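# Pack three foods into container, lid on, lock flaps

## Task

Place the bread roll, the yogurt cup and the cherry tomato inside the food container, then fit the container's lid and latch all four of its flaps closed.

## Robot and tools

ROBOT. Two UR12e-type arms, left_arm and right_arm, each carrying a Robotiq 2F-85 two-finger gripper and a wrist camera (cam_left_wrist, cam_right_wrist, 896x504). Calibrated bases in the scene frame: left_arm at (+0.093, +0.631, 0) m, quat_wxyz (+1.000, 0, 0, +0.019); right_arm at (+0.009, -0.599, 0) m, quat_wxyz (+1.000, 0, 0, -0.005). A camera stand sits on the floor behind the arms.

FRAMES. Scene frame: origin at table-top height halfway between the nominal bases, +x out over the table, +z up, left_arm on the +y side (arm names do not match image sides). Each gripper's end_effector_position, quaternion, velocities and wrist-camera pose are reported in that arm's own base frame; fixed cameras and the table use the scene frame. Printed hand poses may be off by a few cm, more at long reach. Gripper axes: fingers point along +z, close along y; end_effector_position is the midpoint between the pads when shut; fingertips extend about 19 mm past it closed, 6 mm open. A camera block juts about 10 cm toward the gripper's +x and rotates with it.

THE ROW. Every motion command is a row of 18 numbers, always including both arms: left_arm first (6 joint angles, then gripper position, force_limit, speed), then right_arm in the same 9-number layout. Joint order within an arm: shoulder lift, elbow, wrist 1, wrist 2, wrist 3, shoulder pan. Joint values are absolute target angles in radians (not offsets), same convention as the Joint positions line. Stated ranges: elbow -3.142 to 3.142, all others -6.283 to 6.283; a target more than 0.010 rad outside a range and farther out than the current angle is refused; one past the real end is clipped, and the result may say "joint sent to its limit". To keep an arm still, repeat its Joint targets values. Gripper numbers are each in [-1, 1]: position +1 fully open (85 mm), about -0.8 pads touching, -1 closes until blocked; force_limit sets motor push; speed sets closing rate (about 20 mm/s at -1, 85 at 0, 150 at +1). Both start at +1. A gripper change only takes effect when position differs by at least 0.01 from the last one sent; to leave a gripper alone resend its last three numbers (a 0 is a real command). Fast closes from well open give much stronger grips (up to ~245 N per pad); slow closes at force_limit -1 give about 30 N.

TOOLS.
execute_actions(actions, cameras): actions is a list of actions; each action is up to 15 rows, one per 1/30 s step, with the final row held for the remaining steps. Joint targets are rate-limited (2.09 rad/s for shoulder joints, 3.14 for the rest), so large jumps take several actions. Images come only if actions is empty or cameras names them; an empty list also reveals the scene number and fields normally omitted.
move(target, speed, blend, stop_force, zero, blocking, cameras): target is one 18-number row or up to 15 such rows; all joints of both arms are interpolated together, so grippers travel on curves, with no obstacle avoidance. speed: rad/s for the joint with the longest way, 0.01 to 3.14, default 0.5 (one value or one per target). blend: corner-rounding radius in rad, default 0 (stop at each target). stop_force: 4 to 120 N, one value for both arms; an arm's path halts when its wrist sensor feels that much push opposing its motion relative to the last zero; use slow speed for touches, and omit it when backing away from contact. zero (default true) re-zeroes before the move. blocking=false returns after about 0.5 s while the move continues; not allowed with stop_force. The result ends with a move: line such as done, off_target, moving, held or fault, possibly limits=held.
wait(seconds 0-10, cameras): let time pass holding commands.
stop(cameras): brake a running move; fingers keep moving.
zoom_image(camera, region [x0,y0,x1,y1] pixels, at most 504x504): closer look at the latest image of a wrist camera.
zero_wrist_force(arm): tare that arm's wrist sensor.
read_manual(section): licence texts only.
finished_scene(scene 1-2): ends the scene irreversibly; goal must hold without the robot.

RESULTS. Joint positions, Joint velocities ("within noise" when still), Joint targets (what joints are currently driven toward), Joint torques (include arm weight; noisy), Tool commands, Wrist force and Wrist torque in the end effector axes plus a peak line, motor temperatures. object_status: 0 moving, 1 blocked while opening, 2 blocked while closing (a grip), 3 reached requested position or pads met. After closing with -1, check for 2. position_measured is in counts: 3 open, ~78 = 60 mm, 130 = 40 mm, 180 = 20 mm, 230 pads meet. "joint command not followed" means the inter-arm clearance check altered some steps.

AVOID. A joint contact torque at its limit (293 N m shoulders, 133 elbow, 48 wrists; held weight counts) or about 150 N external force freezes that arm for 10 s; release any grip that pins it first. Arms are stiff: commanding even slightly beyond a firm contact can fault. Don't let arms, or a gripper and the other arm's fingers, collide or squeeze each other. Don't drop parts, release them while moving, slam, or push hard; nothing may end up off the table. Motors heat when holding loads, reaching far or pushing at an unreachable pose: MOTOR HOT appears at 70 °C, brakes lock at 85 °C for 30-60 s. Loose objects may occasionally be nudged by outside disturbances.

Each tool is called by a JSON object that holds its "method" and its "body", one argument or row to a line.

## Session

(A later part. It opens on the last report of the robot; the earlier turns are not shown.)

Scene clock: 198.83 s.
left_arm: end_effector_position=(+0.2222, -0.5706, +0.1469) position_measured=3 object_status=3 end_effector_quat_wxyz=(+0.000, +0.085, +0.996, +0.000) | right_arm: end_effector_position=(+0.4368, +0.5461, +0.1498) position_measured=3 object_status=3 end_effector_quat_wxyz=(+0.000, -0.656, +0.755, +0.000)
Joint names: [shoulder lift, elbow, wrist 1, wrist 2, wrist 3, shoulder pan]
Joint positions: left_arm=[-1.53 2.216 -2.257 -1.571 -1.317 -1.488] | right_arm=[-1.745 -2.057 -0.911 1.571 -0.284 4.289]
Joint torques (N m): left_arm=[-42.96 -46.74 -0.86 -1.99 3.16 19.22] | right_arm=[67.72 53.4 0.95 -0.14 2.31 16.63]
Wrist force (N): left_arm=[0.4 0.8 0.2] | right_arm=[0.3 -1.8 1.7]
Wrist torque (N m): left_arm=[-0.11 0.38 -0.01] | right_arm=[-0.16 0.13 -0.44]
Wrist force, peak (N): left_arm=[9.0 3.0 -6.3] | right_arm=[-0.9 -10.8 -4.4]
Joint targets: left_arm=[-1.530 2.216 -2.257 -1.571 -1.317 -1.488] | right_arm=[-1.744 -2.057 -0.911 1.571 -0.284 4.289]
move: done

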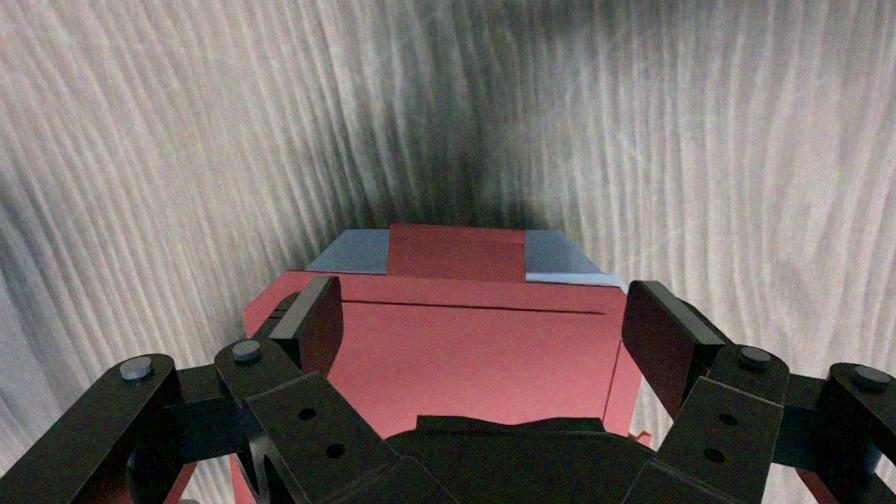

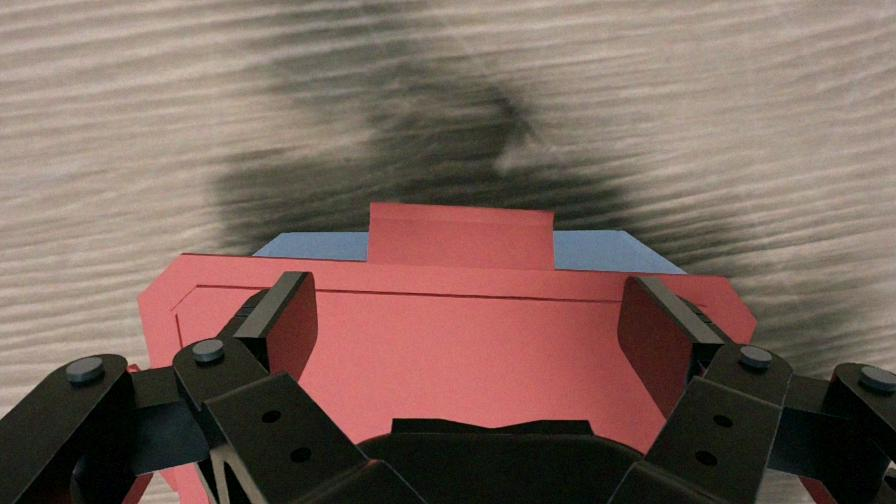

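{"method": "move", "body": {
  "target": [
    [-1.4704,2.249,-2.3494,-1.571,-1.2725,-1.4941,1,-0.2,-1,-1.7895,-2.1027,-0.8202,1.571,-0.2456,4.2846,1,-0.2,-1],
    [-1.4704,2.249,-2.3494,-1.571,-1.2725,-1.4941,-1,-0.5,-1,-1.7895,-2.1027,-0.8202,1.571,-0.2456,4.2846,-1,-0.5,-1]
  ],
  "speed": 0.2,
  "cameras": ["all"]
}}

Scene clock: 205.23 s.
left_arm: end_effector_position=(+0.2186, -0.5730, +0.1050) position_measured=230 object_status=3 end_effector_quat_wxyz=(+0.000, +0.111, +0.994, +0.000) | right_arm: end_effector_position=(+0.4367, +0.5380, +0.1050) position_measured=230 object_status=3 end_effector_quat_wxyz=(+0.000, -0.640, +0.769, +0.000)
Joint names: [shoulder lift, elbow, wrist 1, wrist 2, wrist 3, shoulder pan]
Joint positions: left_arm=[-1.47 2.249 -2.349 -1.571 -1.272 -1.494] | right_arm=[-1.79 -2.103 -0.82 1.571 -0.246 4.285]
Joint torques (N m): left_arm=[-39.43 -57.5 -14.08 3.93 1.4 13.28] | right_arm=[52.93 48.75 6.35 9.68 0.39 39.37]
Wrist force (N): left_arm=[31.1 22.4 0.6] | right_arm=[21.0 -32.0 2.1]
Wrist torque (N m): left_arm=[-0.37 0.83 -0.08] | right_arm=[0.33 0.62 -0.06]
Wrist force, peak (N): left_arm=[42.6 27.5 -14.4] | right_arm=[25.9 -42.1 -5.2]
Joint targets: left_arm=[-1.470 2.249 -2.349 -1.571 -1.272 -1.494] | right_arm=[-1.790 -2.103 -0.820 1.571 -0.246 4.285]
move: done

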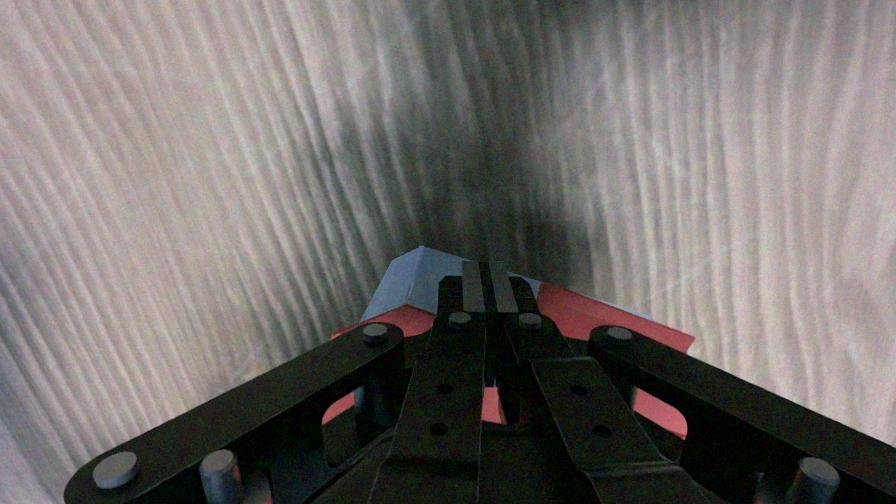

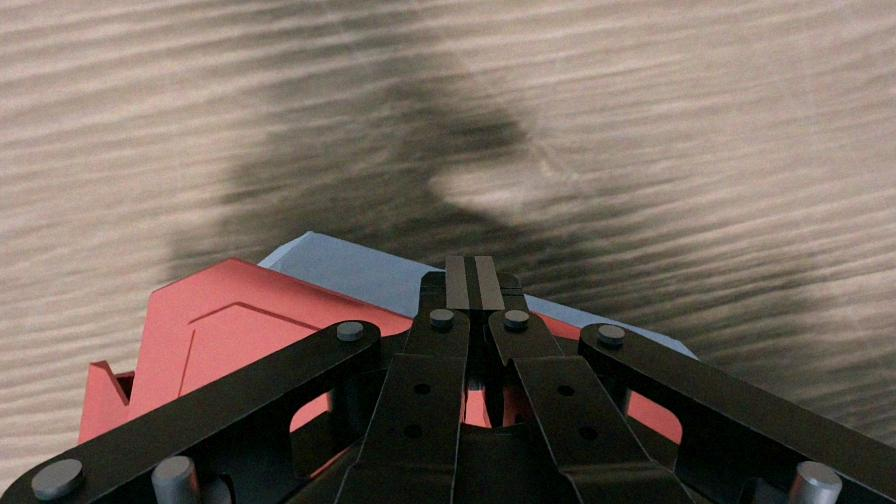

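{"method": "move", "body": {
  "target": [
    [-1.4704,2.249,-2.3494,-1.571,-1.2725,-1.4941,1,-0.2,-1,-1.7895,-2.1027,-0.8202,1.571,-0.2456,4.2846,1,-0.2,-1],
    [-1.5301,2.2159,-2.2566,-1.571,-1.3171,-1.4877,1,-0.2,-1,-1.7445,-2.057,-0.9109,1.571,-0.2838,4.2894,1,-0.2,-1],
    [-1.7,2.1,-1.971,-1.571,-1.3171,-1.55,1,-0.2,-1,-1.65,-1.9,-1.16,1.571,-0.2838,4.2894,1,-0.2,-1]
  ],
  "speed": [0.3,0.3,0.5],
  "cameras": ["all"]
}}

Scene clock: 211.93 s.
left_arm: end_effector_position=(+0.1859, -0.5637, +0.2817) position_measured=3 object_status=3 end_effector_quat_wxyz=(+0.000, +0.116, +0.993, +0.000) | right_arm: end_effector_position=(+0.4434, +0.5610, +0.2808) position_measured=3 object_status=3 end_effector_quat_wxyz=(+0.001, -0.656, +0.755, +0.001)
Joint names: [shoulder lift, elbow, wrist 1, wrist 2, wrist 3, shoulder pan]
Joint positions: left_arm=[-1.7 2.1 -1.971 -1.571 -1.317 -1.55] | right_arm=[-1.65 -1.9 -1.16 1.571 -0.284 4.289]
Joint torques (N m): left_arm=[-43.19 -54.35 -0.01 -2.76 -3.17 -14.94] | right_arm=[66.77 61.32 0.93 -1.76 -2.16 17.85]
Wrist force (N): left_arm=[0.5 0.5 0.4] | right_arm=[-1.6 -1.3 0.1]
Wrist torque (N m): left_arm=[-0.13 0.35 0.13] | right_arm=[-0.06 0.43 -0.29]
Wrist force, peak (N): left_arm=[31.2 22.6 0.4] | right_arm=[20.4 -32.2 2.5]
Joint targets: left_arm=[-1.700 2.100 -1.971 -1.571 -1.317 -1.550] | right_arm=[-1.650 -1.900 -1.160 1.571 -0.284 4.289]
move: done

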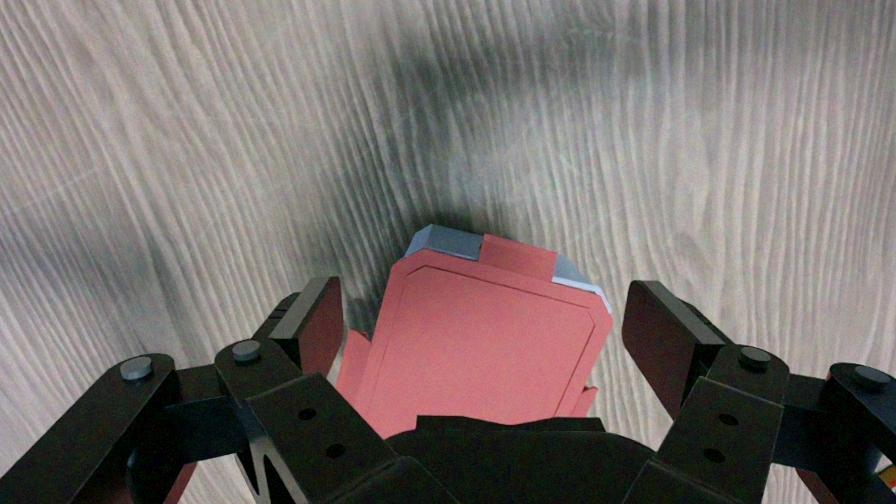

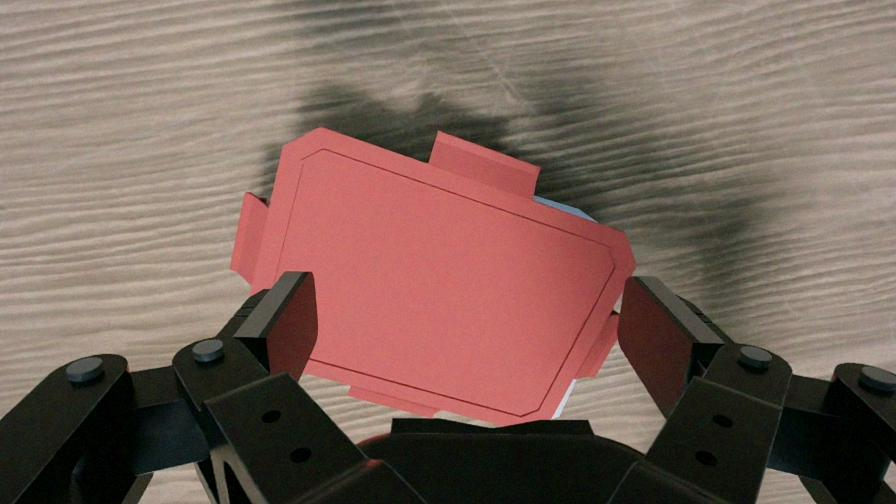

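{"method": "move", "body": {
  "target": [-1.5705,2.2966,-2.2969,-1.571,-0.9588,-1.4784,1,-0.2,-1,-1.7066,-2.1483,-0.8575,1.571,0.0686,4.3098,1,-0.2,-1],
  "speed": 0.5,
  "cameras": ["all"]
}}

Scene clock: 214.20 s.
left_arm: end_effector_position=(+0.2238, -0.5291, +0.1301) position_measured=3 object_status=3 end_effector_quat_wxyz=(+0.000, +0.257, +0.966, +0.000) | right_arm: end_effector_position=(+0.4090, +0.5161, +0.1299) position_measured=3 object_status=3 end_effector_quat_wxyz=(+0.000, -0.523, +0.853, +0.000)
Joint names: [shoulder lift, elbow, wrist 1, wrist 2, wrist 3, shoulder pan]
Joint positions: left_arm=[-1.571 2.297 -2.297 -1.571 -0.959 -1.478] | right_arm=[-1.707 -2.148 -0.858 1.571 0.068 4.31]
Joint torques (N m): left_arm=[-17.69 -30.77 -7.12 -2.89 3.27 17.16] | right_arm=[41.84 31.52 8.35 -1.57 1.71 18.7]
Wrist force (N): left_arm=[0.2 0.8 0.6] | right_arm=[-1.1 -1.1 0.6]
Wrist torque (N m): left_arm=[-0.08 0.42 -0.03] | right_arm=[-0.09 0.43 -0.47]
Wrist force, peak (N): left_arm=[0.0 1.2 2.4] | right_arm=[-2.6 -1.7 -1.8]
Joint targets: left_arm=[-1.571 2.297 -2.297 -1.571 -0.959 -1.478] | right_arm=[-1.707 -2.148 -0.857 1.571 0.069 4.310]
move: done

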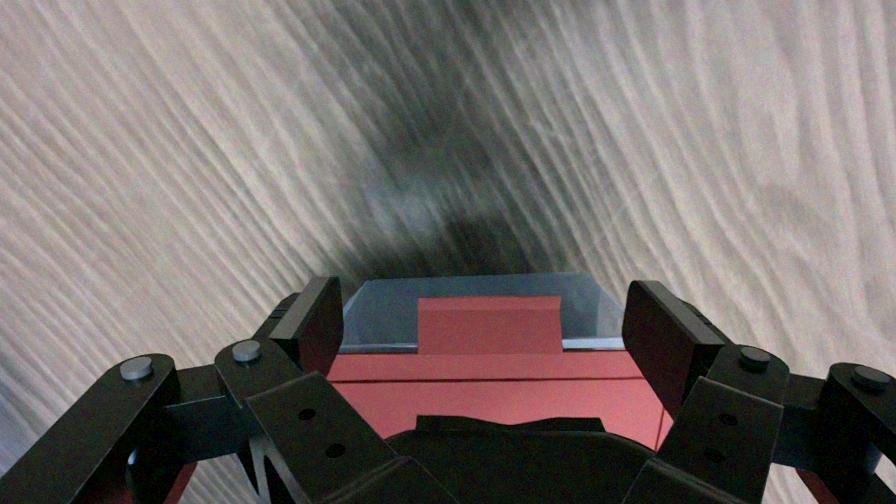

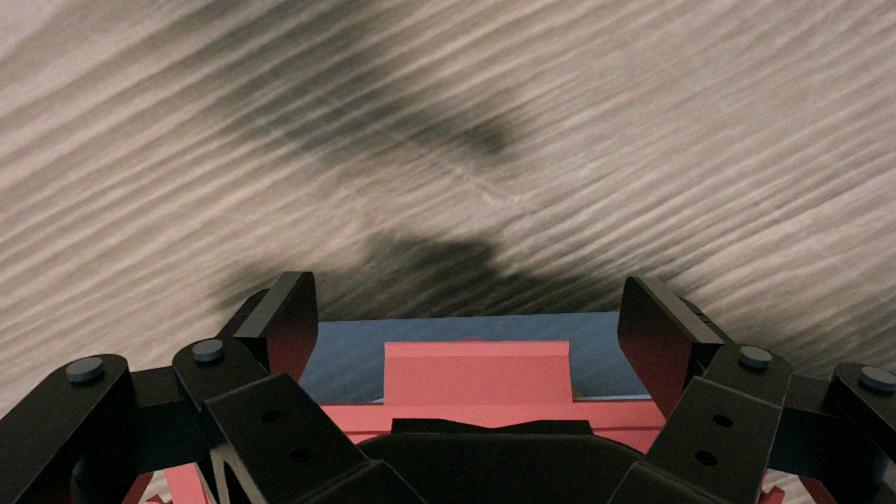

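Nice views. Zoom.

{"method": "zoom_image", "body": {
  "camera": "cam_left_wrist",
  "region": [320, 260, 660, 420]
}}

{"method": "zoom_image", "body": {
  "camera": "cam_right_wrist",
  "region": [300, 300, 660, 430]
}}

Scaled by 1.482 from the camera's 896x504 image, which has a finer 1280x720 frame.

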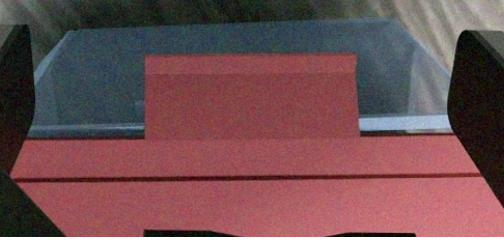

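Scaled by 1.400 from the camera's 896x504 image, which has a finer 1280x720 frame.

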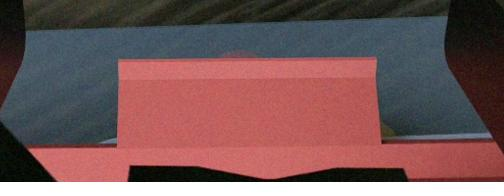

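{"method": "move", "body": {
  "target": [
    [-1.7,2.2,-2.07,-1.571,0,-1.3,1,-0.2,-1,-1.75,-1.9,-1.06,1.571,-0.8,4.2,1,-0.2,-1],
    [-1.4324,2.1448,-2.2832,-1.571,0.9762,-1.1144,1,-0.2,-1,-1.9617,-1.8026,-0.9481,1.571,-1.725,4.0866,1,-0.2,-1]
  ],
  "speed": 0.8,
  "blend": [0.1,0],
  "cameras": ["all"]
}}

Scene clock: 217.87 s.
left_arm: end_effector_position=(+0.4370, -0.4950, +0.1301) position_measured=3 object_status=3 end_effector_quat_wxyz=(+0.000, +0.865, +0.502, +0.000) | right_arm: end_effector_position=(+0.6200, +0.5607, +0.1299) position_measured=3 object_status=3 end_effector_quat_wxyz=(+0.000, +0.972, -0.234, +0.000)
Joint names: [shoulder lift, elbow, wrist 1, wrist 2, wrist 3, shoulder pan]
Joint positions: left_arm=[-1.432 2.145 -2.283 -1.571 0.976 -1.114] | right_arm=[-1.962 -1.803 -0.948 1.571 -1.725 4.087]
Joint torques (N m): left_arm=[-31.77 -46.15 -6.75 -2.76 3.61 16.17] | right_arm=[63.48 55.73 8.26 -1.32 -1.93 -14.5]
Wrist force (N): left_arm=[0.4 0.5 0.3] | right_arm=[-1.5 -1.2 0.6]
Wrist torque (N m): left_arm=[-0.14 0.38 0.01] | right_arm=[-0.05 0.42 -0.22]
Wrist force, peak (N): left_arm=[0.6 1.2 1.4] | right_arm=[-2.4 -1.5 1.3]
Joint targets: left_arm=[-1.432 2.145 -2.283 -1.571 0.976 -1.114] | right_arm=[-1.962 -1.803 -0.948 1.571 -1.725 4.087]
move: done

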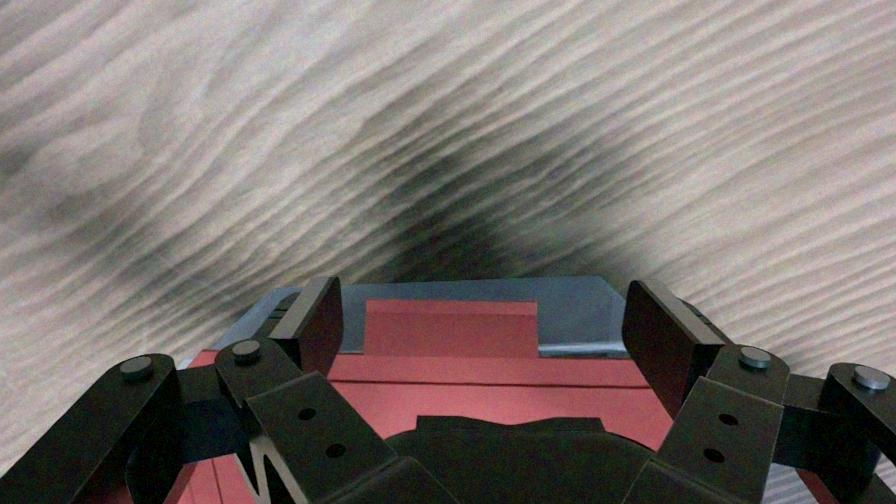

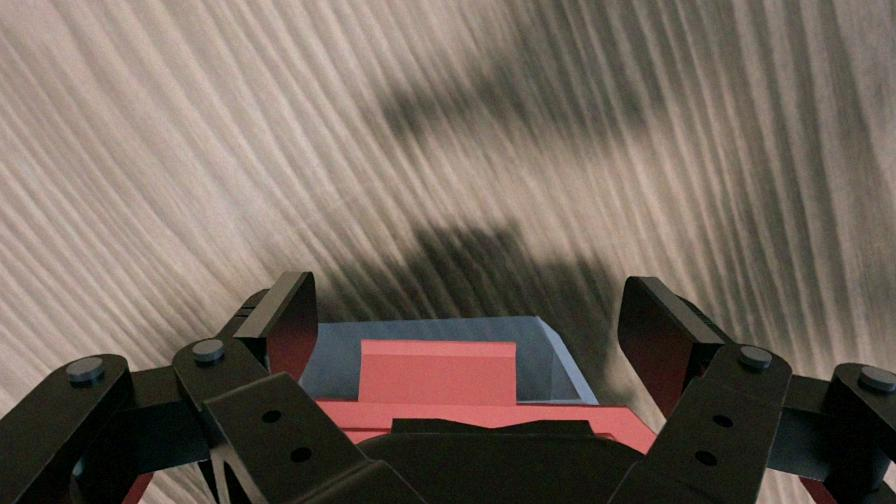

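{"method": "zoom_image", "body": {
  "camera": "cam_left_wrist",
  "region": [170, 260, 660, 420]
}}

{"method": "zoom_image", "body": {
  "camera": "cam_right_wrist",
  "region": [290, 300, 670, 470]
}}

Scaled by 1.029 from the camera's 896x504 image, which has a finer 1280x720 frame.

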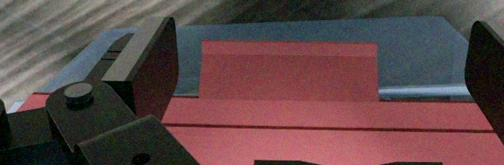

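Scaled by 1.326 from the camera's 896x504 image, which has a finer 1280x720 frame.

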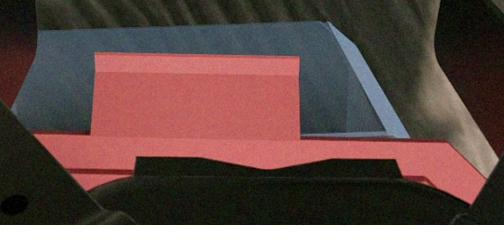

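{"method": "move", "body": {
  "target": [
    [-1.4324,2.1448,-2.2832,-1.571,0.9762,-1.1144,1,-0.5,-1,-1.75,-1.9,-1.06,1.571,-0.8,4.2,1,-0.5,-1],
    [-1.3974,2.1608,-2.3342,-1.571,0.9578,-1.1428,1,-0.5,-1,-1.7915,-2.1003,-0.8206,1.571,0.0634,4.3146,1,-0.5,-1]
  ],
  "speed": 0.6,
  "blend": [0.1,0],
  "cameras": ["all"]
}}

Scene clock: 223.30 s.
left_arm: end_effector_position=(+0.4234, -0.5086, +0.1051) position_measured=3 object_status=3 end_effector_quat_wxyz=(+0.000, +0.868, +0.497, +0.000) | right_arm: end_effector_position=(+0.4209, +0.5522, +0.1050) position_measured=3 object_status=3 end_effector_quat_wxyz=(+0.000, -0.527, +0.850, +0.000)
Joint names: [shoulder lift, elbow, wrist 1, wrist 2, wrist 3, shoulder pan]
Joint positions: left_arm=[-1.397 2.161 -2.334 -1.571 0.958 -1.143] | right_arm=[-1.791 -2.1 -0.821 1.571 0.063 4.315]
Joint torques (N m): left_arm=[-33.45 -29.43 -7.03 -2.87 -2.8 -17.49] | right_arm=[48.05 28.86 7.48 -0.99 2.23 19.96]
Wrist force (N): left_arm=[0.4 0.7 0.2] | right_arm=[-1.1 -0.7 0.7]
Wrist torque (N m): left_arm=[-0.10 0.40 0.14] | right_arm=[-0.02 0.43 -0.44]
Wrist force, peak (N): left_arm=[0.3 1.0 0.6] | right_arm=[-0.8 -1.8 2.4]
Joint targets: left_arm=[-1.397 2.161 -2.334 -1.571 0.958 -1.143] | right_arm=[-1.792 -2.100 -0.821 1.571 0.063 4.315]
move: done; blend cut to 0 rad at target 1

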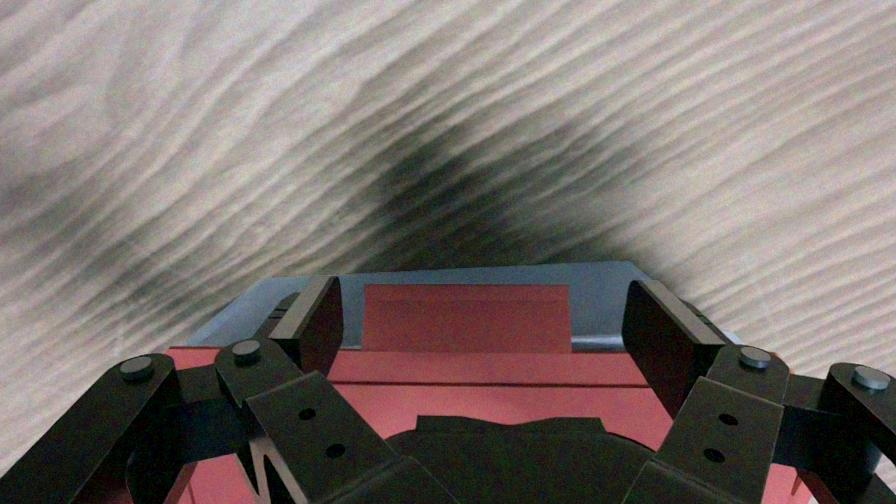

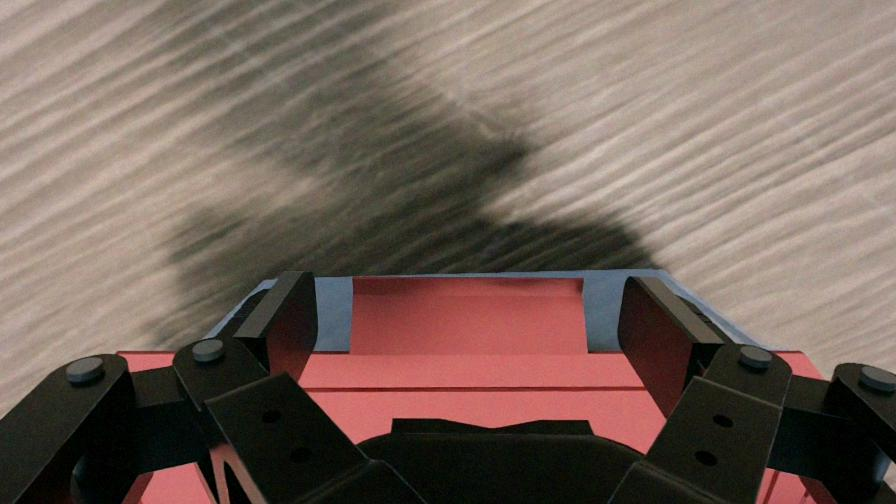

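{"method": "move", "body": {
  "target": [-1.3691,2.1745,-2.3762,-1.571,0.9578,-1.1428,1,-0.5,-1,-1.8179,-2.1136,-0.7809,1.571,0.0634,4.3146,1,-0.5,-1],
  "speed": 0.05,
  "stop_force": 10
}}

{"method": "move", "body": {
  "target": [-1.3691,2.1745,-2.3762,-1.571,0.9578,-1.1428,-1,-0.5,-1,-1.8179,-2.1136,-0.7809,1.571,0.0634,4.3146,-1,-0.5,-1],
  "speed": 0.1,
  "cameras": ["all"]
}}

Scene clock: 225.27 s.
left_arm: end_effector_position=(+0.4234, -0.5087, +0.0849) position_measured=3 object_status=3 end_effector_quat_wxyz=(+0.000, +0.868, +0.497, +0.000) | right_arm: end_effector_position=(+0.4208, +0.5521, +0.0849) position_measured=3 object_status=3 end_effector_quat_wxyz=(+0.000, -0.527, +0.850, +0.000)
Joint names: [shoulder lift, elbow, wrist 1, wrist 2, wrist 3, shoulder pan]
Joint positions: left_arm=[-1.369 2.174 -2.376 -1.571 0.958 -1.143] | right_arm=[-1.818 -2.114 -0.781 1.571 0.063 4.315]
Joint torques (N m): left_arm=[-35.05 -26.96 -7.08 -3.26 -3.46 -15.26] | right_arm=[47.67 27.75 8.15 -1.37 2.48 18.41]
Wrist force (N): left_arm=[0.3 0.9 0.1] | right_arm=[-1.1 -0.9 1.4]
Wrist torque (N m): left_arm=[-0.07 0.41 0.15] | right_arm=[-0.02 0.45 -0.45]
Wrist force, peak (N): left_arm=[0.6 0.9 0.3] | right_arm=[-1.4 -1.1 1.1]
Joint targets: left_arm=[-1.369 2.175 -2.376 -1.571 0.958 -1.143] | right_arm=[-1.818 -2.114 -0.781 1.571 0.063 4.315]
move: done

Scene clock: 226.63 s.
left_arm: end_effector_position=(+0.4234, -0.5087, +0.0849) position_measured=56 object_status=2 end_effector_quat_wxyz=(+0.000, +0.868, +0.497, +0.000) | right_arm: end_effector_position=(+0.4208, +0.5521, +0.0849) position_measured=53 object_status=2 end_effector_quat_wxyz=(+0.000, -0.527, +0.850, +0.000)
Joint names: [shoulder lift, elbow, wrist 1, wrist 2, wrist 3, shoulder pan]
Joint positions: left_arm=[-1.369 2.175 -2.376 -1.571 0.958 -1.143] | right_arm=[-1.818 -2.114 -0.781 1.571 0.063 4.315]
Joint torques (N m): left_arm=[-34.9 -29.19 -3.91 -0.17 -3.34 -10.98] | right_arm=[50.03 28.25 5.31 -1.08 1.98 18.22]
Wrist force (N): left_arm=[-6.1 -0.5 -7.1] | right_arm=[-4.9 -1.7 -3.0]
Wrist torque (N m): left_arm=[-0.06 0.26 0.16] | right_arm=[-0.09 0.48 -0.41]
Wrist force, peak (N): left_arm=[-6.3 -0.4 -7.1] | right_arm=[-4.9 -1.7 -3.0]
Joint targets: left_arm=[-1.369 2.175 -2.376 -1.571 0.958 -1.143] | right_arm=[-1.818 -2.114 -0.781 1.571 0.063 4.315]
move: done

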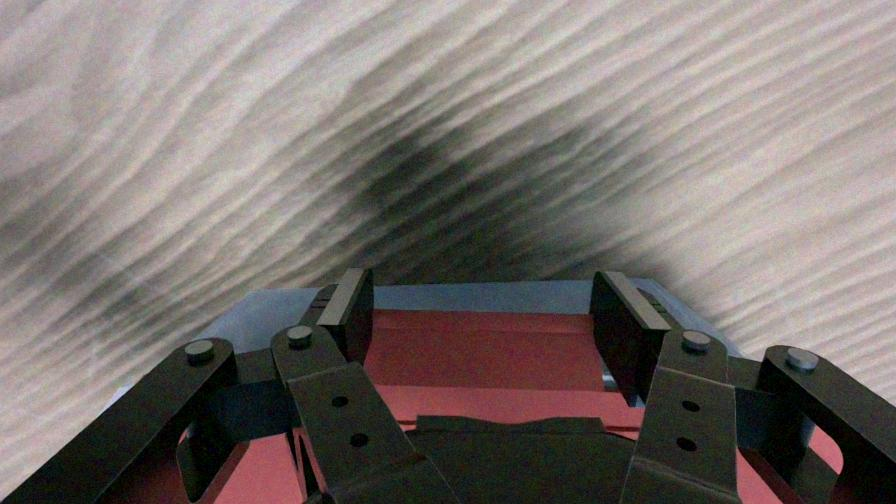

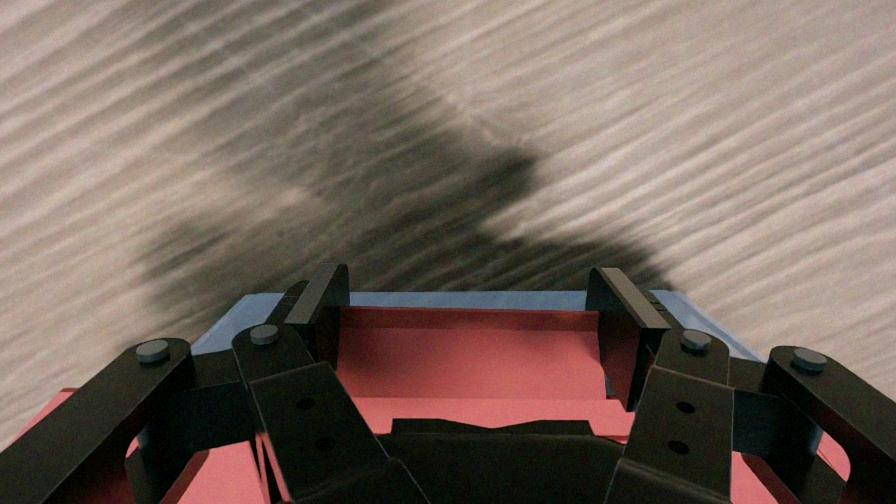

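{"method": "move", "body": {
  "target": [-1.3812,2.18,-2.3696,-1.571,0.9292,-1.1464,-1,-0.5,-1,-1.8139,-2.1091,-0.7894,1.571,0.0364,4.3126,-1,-0.5,-1],
  "speed": 0.05
}}

{"method": "move", "body": {
  "target": [-1.3697,2.1853,-2.3864,-1.571,0.9292,-1.1464,-1,-0.5,-1,-1.8246,-2.1143,-0.7735,1.571,0.0364,4.3126,-1,-0.5,-1],
  "speed": 0.015,
  "stop_force": 15,
  "cameras": ["all"]
}}

Scene clock: 227.90 s.
left_arm: end_effector_position=(+0.4197, -0.5061, +0.0889) position_measured=56 object_status=2 end_effector_quat_wxyz=(+0.000, +0.861, +0.508, +0.000) | right_arm: end_effector_position=(+0.4223, +0.5523, +0.0889) position_measured=53 object_status=2 end_effector_quat_wxyz=(+0.000, -0.537, +0.843, +0.000)
Joint names: [shoulder lift, elbow, wrist 1, wrist 2, wrist 3, shoulder pan]
Joint positions: left_arm=[-1.381 2.18 -2.37 -1.571 0.929 -1.146] | right_arm=[-1.814 -2.109 -0.789 1.571 0.037 4.313]
Joint torques (N m): left_arm=[-58.89 -29.6 -0.65 2.56 -3.29 -18.99] | right_arm=[70.18 49.81 1.59 -0.98 -2.22 -10.98]
Wrist force (N): left_arm=[1.3 1.2 1.2] | right_arm=[-0.2 0.1 1.6]
Wrist torque (N m): left_arm=[-0.11 0.42 0.09] | right_arm=[0.06 0.46 -0.38]
Wrist force, peak (N): left_arm=[-6.1 -0.7 -7.4] | right_arm=[-5.1 -1.9 -2.9]
Joint targets: left_arm=[-1.381 2.180 -2.370 -1.571 0.929 -1.146] | right_arm=[-1.814 -2.109 -0.789 1.571 0.036 4.313]
move: done

Scene clock: 229.90 s.
left_arm: end_effector_position=(+0.4197, -0.5062, +0.0838) position_measured=56 object_status=2 end_effector_quat_wxyz=(+0.000, +0.861, +0.508, +0.000) | right_arm: end_effector_position=(+0.4224, +0.5523, +0.0841) position_measured=53 object_status=2 end_effector_quat_wxyz=(+0.000, -0.537, +0.843, +0.000)
Joint names: [shoulder lift, elbow, wrist 1, wrist 2, wrist 3, shoulder pan]
Joint positions: left_arm=[-1.374 2.183 -2.381 -1.571 0.929 -1.146] | right_arm=[-1.82 -2.112 -0.779 1.571 0.036 4.313]
Joint torques (N m): left_arm=[-48.71 -32.2 1.93 2.04 -3.01 2.45] | right_arm=[62.73 33.44 -2.75 -1.07 -2.42 -12.28]
Wrist force (N): left_arm=[-10.5 -0.9 -13.4] | right_arm=[-9.6 -0.5 -13.4]
Wrist torque (N m): left_arm=[0.04 0.17 0.17] | right_arm=[-0.05 0.26 -0.33]
Wrist force, peak (N): left_arm=[-12.7 -2.5 -16.4] | right_arm=[-9.7 -1.4 -14.7]
Joint targets: left_arm=[-1.374 2.183 -2.381 -1.571 0.929 -1.146] | right_arm=[-1.820 -2.112 -0.779 1.571 0.036 4.313]
move: contact (left_arm, right_arm)

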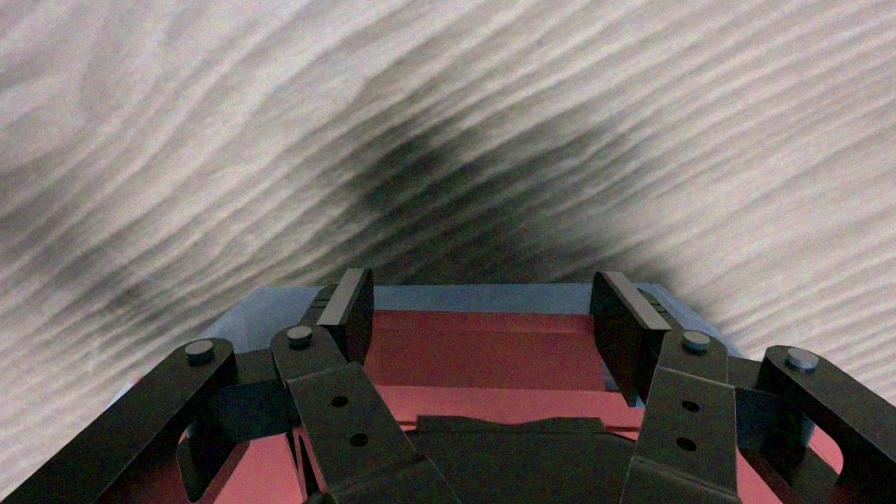

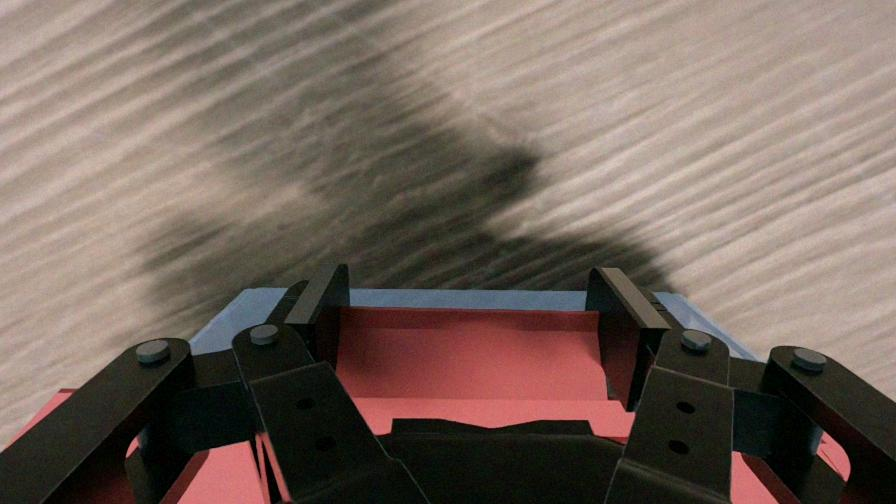

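{"method": "move", "body": {
  "target": [-1.3814,2.185,-2.3756,-1.571,0.9066,-1.1488,-1,-0.5,-1,-1.8167,-2.109,-0.7853,1.571,0.0129,4.3091,-1,-0.5,-1],
  "speed": 0.05
}}

{"method": "move", "body": {
  "target": [-1.3713,2.1896,-2.3903,-1.571,0.9066,-1.1488,-1,-0.5,-1,-1.8261,-2.1136,-0.7713,1.571,0.0129,4.3091,-1,-0.5,-1],
  "speed": 0.015,
  "stop_force": 20,
  "cameras": ["all"]
}}

Scene clock: 231.23 s.
left_arm: end_effector_position=(+0.4178, -0.5055, +0.0872) position_measured=56 object_status=2 end_effector_quat_wxyz=(+0.001, +0.856, +0.517, +0.000) | right_arm: end_effector_position=(+0.4246, +0.5517, +0.0875) position_measured=53 object_status=2 end_effector_quat_wxyz=(+0.001, -0.546, +0.838, +0.000)
Joint names: [shoulder lift, elbow, wrist 1, wrist 2, wrist 3, shoulder pan]
Joint positions: left_arm=[-1.381 2.185 -2.376 -1.571 0.907 -1.149] | right_arm=[-1.817 -2.109 -0.785 1.571 0.013 4.309]
Joint torques (N m): left_arm=[-58.01 -29.24 -1.25 1.79 -3.48 -18.34] | right_arm=[75.44 52.02 1.55 -1.32 -2.25 -11.64]
Wrist force (N): left_arm=[2.3 0.8 0.9] | right_arm=[1.1 -0.7 1.5]
Wrist torque (N m): left_arm=[-0.13 0.44 0.13] | right_arm=[-0.04 0.41 -0.38]
Wrist force, peak (N): left_arm=[-10.6 -1.4 -13.5] | right_arm=[-9.6 -0.8 -13.1]
Joint targets: left_arm=[-1.381 2.185 -2.376 -1.571 0.907 -1.149] | right_arm=[-1.817 -2.109 -0.785 1.571 0.013 4.309]
move: done

Scene clock: 233.20 s.
left_arm: end_effector_position=(+0.4177, -0.5055, +0.0804) position_measured=56 object_status=2 end_effector_quat_wxyz=(+0.001, +0.856, +0.517, +0.000) | right_arm: end_effector_position=(+0.4247, +0.5518, +0.0829) position_measured=53 object_status=2 end_effector_quat_wxyz=(+0.001, -0.546, +0.838, +0.001)
Joint names: [shoulder lift, elbow, wrist 1, wrist 2, wrist 3, shoulder pan]
Joint positions: left_arm=[-1.371 2.19 -2.39 -1.571 0.907 -1.149] | right_arm=[-1.823 -2.112 -0.775 1.571 0.013 4.309]
Joint torques (N m): left_arm=[-44.68 -25.16 2.35 0.97 -3.39 1.62] | right_arm=[57.94 29.28 -5.08 -0.75 -2.28 -12.51]
Wrist force (N): left_arm=[-5.8 -0.6 -19.8] | right_arm=[-15.7 0.1 -17.0]
Wrist torque (N m): left_arm=[-0.06 0.17 0.16] | right_arm=[0.00 0.27 -0.39]
Wrist force, peak (N): left_arm=[-12.2 -2.7 -16.9] | right_arm=[-15.7 0.2 -19.9]
Joint targets: left_arm=[-1.372 2.190 -2.390 -1.571 0.907 -1.149] | right_arm=[-1.823 -2.112 -0.775 1.571 0.013 4.309]
move: contact (left_arm, right_arm)

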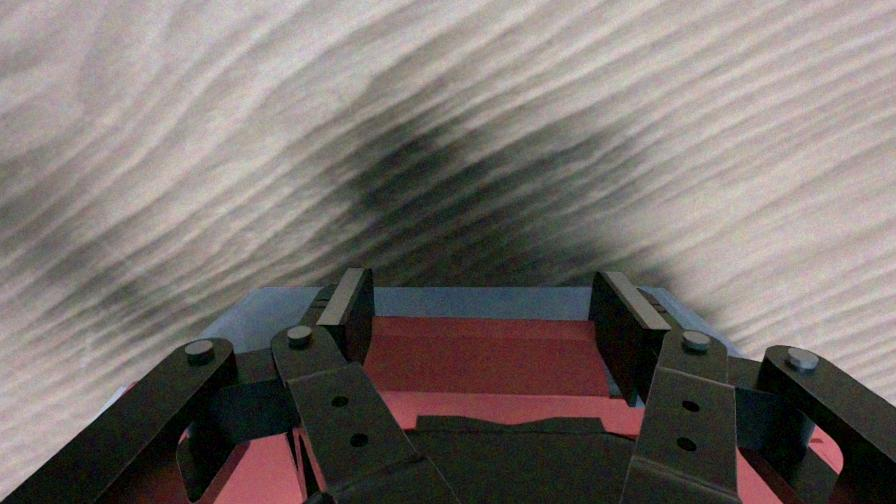

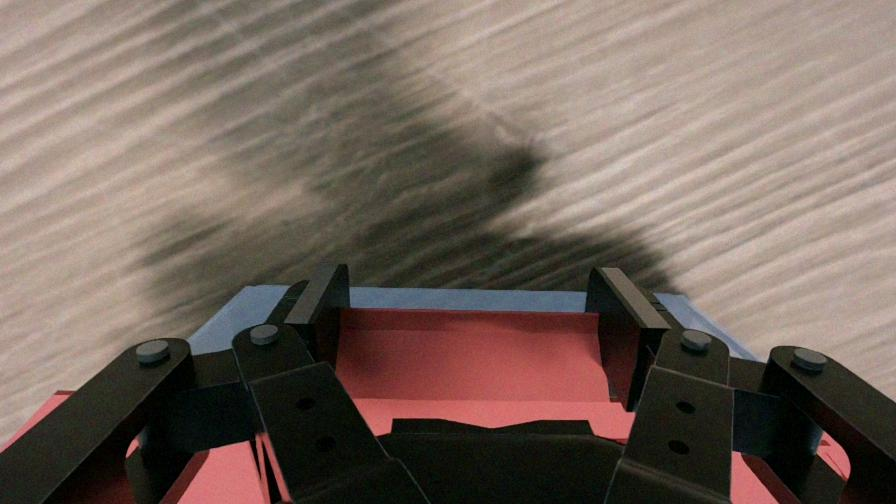

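{"method": "move", "body": {
  "target": [
    [-1.3814,2.185,-2.3756,-1.571,0.9066,-1.1488,1,-0.5,-1,-1.8167,-2.109,-0.7853,1.571,0.0129,4.3091,1,-0.5,-1],
    [-1.4324,2.1448,-2.2832,-1.571,0.96,-1.1144,1,-0.5,-1,-1.7066,-2.1483,-0.8575,1.571,0.0686,4.3098,1,-0.5,-1]
  ],
  "speed": [0.1,0.2],
  "cameras": ["all"]
}}

{"method": "zoom_image", "body": {
  "camera": "cam_left_wrist",
  "region": [170, 260, 660, 420]
}}

{"method": "zoom_image", "body": {
  "camera": "cam_right_wrist",
  "region": [300, 300, 660, 430]
}}

Scene clock: 235.73 s.
left_arm: end_effector_position=(+0.4369, -0.4950, +0.1299) position_measured=3 object_status=3 end_effector_quat_wxyz=(+0.000, +0.861, +0.509, +0.000) | right_arm: end_effector_position=(+0.4090, +0.5161, +0.1298) position_measured=3 object_status=3 end_effector_quat_wxyz=(+0.000, -0.523, +0.853, +0.000)
Joint names: [shoulder lift, elbow, wrist 1, wrist 2, wrist 3, shoulder pan]
Joint positions: left_arm=[-1.432 2.145 -2.283 -1.571 0.96 -1.114] | right_arm=[-1.707 -2.148 -0.857 1.571 0.069 4.31]
Joint torques (N m): left_arm=[-57.15 -45.29 -0.22 -0.01 2.81 14.05] | right_arm=[65.16 29.37 1.09 -1.18 1.78 18.17]
Wrist force (N): left_arm=[0.2 0.4 0.7] | right_arm=[-1.3 -1.6 0.9]
Wrist torque (N m): left_arm=[-0.16 0.42 0.02] | right_arm=[-0.18 0.46 -0.46]
Wrist force, peak (N): left_arm=[-5.5 -0.5 -19.7] | right_arm=[-15.6 0.1 -17.7]
Joint targets: left_arm=[-1.432 2.145 -2.283 -1.571 0.960 -1.114] | right_arm=[-1.707 -2.148 -0.857 1.571 0.069 4.310]
move: done

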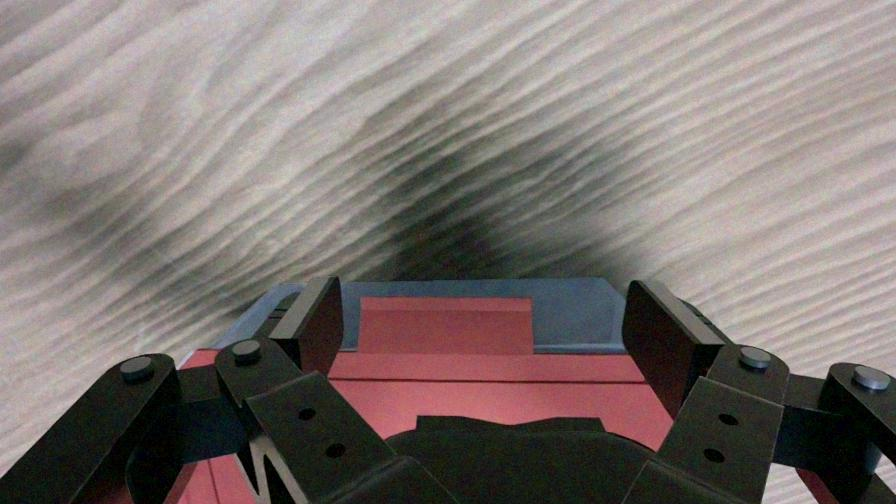

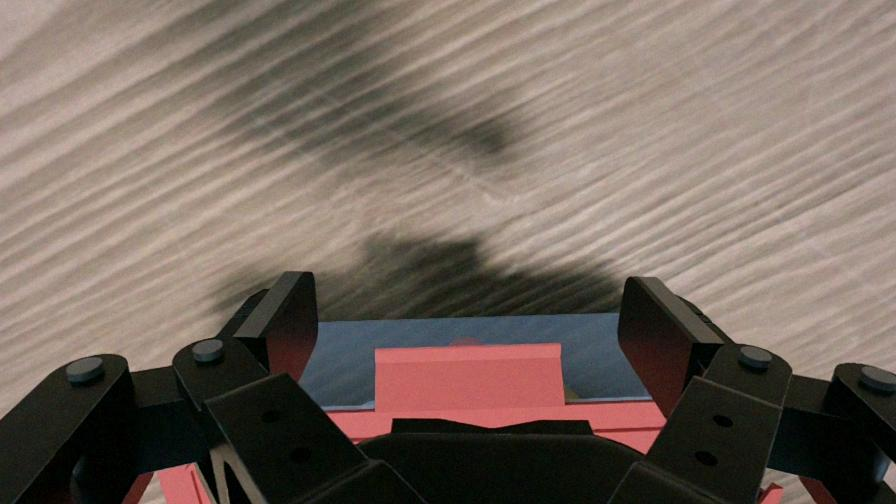

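Scaled by 1.029 from the camera's 896x504 image, which has a finer 1280x720 frame.

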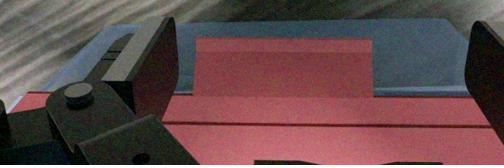

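Scaled by 1.400 from the camera's 896x504 image, which has a finer 1280x720 frame.

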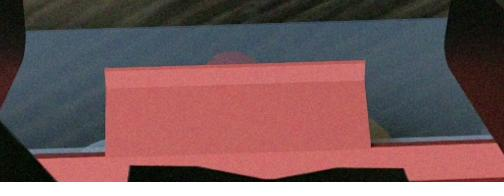

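{"method": "move", "body": {
  "target": [
    [-1.7,2.2,-2.07,-1.571,0,-1.3,1,-0.5,-1,-1.75,-1.9,-1.06,1.571,-0.8,4.2,1,-0.5,-1],
    [-1.5705,2.2966,-2.2969,-1.571,-0.9588,-1.4784,1,-0.5,-1,-1.9617,-1.8026,-0.9481,1.571,-1.725,4.0866,1,-0.5,-1]
  ],
  "speed": 0.8,
  "blend": [0.1,0],
  "cameras": ["all"]
}}

{"method": "zoom_image", "body": {
  "camera": "cam_left_wrist",
  "region": [320, 260, 660, 420]
}}

{"method": "zoom_image", "body": {
  "camera": "cam_right_wrist",
  "region": [290, 300, 670, 470]
}}

Scene clock: 239.03 s.
left_arm: end_effector_position=(+0.2239, -0.5290, +0.1300) position_measured=3 object_status=3 end_effector_quat_wxyz=(+0.000, +0.257, +0.966, +0.000) | right_arm: end_effector_position=(+0.6200, +0.5607, +0.1299) position_measured=3 object_status=3 end_effector_quat_wxyz=(+0.000, +0.972, -0.234, +0.000)
Joint names: [shoulder lift, elbow, wrist 1, wrist 2, wrist 3, shoulder pan]
Joint positions: left_arm=[-1.571 2.297 -2.297 -1.571 -0.959 -1.478] | right_arm=[-1.962 -1.803 -0.948 1.571 -1.725 4.087]
Joint torques (N m): left_arm=[-20.66 -30.38 -7.37 -2.33 -3.11 -14.28] | right_arm=[68.57 53.96 7.92 -0.72 -1.66 -14.79]
Wrist force (N): left_arm=[0.3 0.2 0.7] | right_arm=[-1.4 -1.4 0.9]
Wrist torque (N m): left_arm=[-0.17 0.39 0.10] | right_arm=[-0.10 0.41 -0.23]
Wrist force, peak (N): left_arm=[0.9 1.6 1.4] | right_arm=[-2.2 -1.9 0.9]
Joint targets: left_arm=[-1.571 2.297 -2.297 -1.571 -0.959 -1.478] | right_arm=[-1.962 -1.803 -0.948 1.571 -1.725 4.087]
move: done

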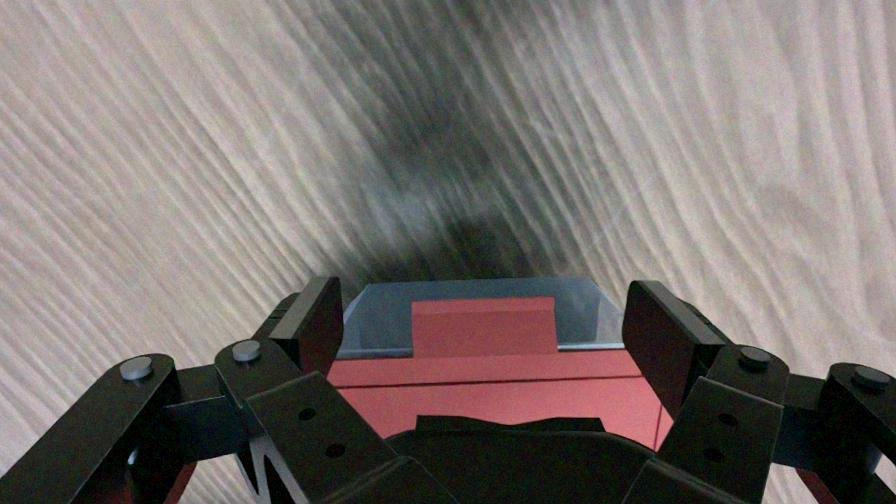

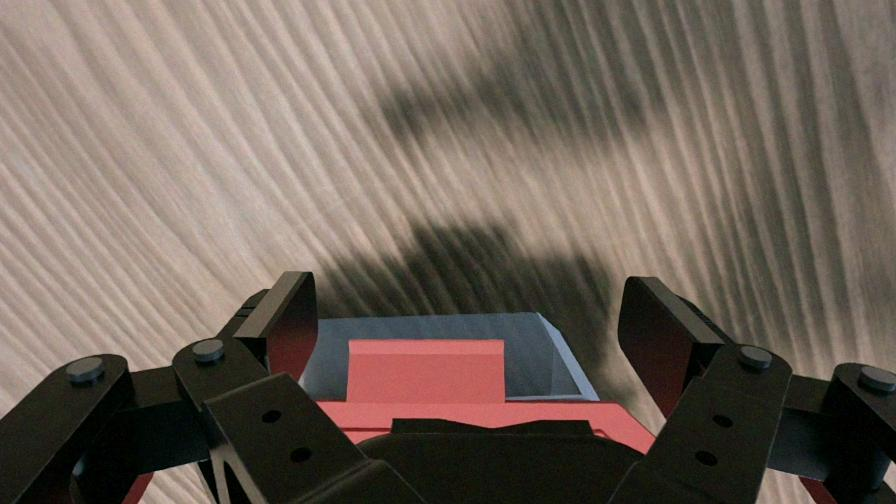

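Scaled by 1.482 from the camera's 896x504 image, which has a finer 1280x720 frame.

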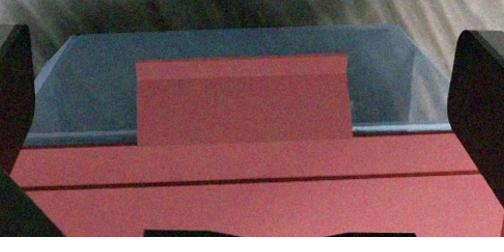

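Scaled by 1.326 from the camera's 896x504 image, which has a finer 1280x720 frame.

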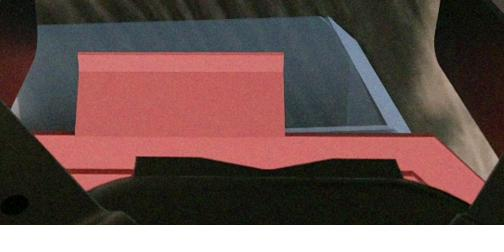

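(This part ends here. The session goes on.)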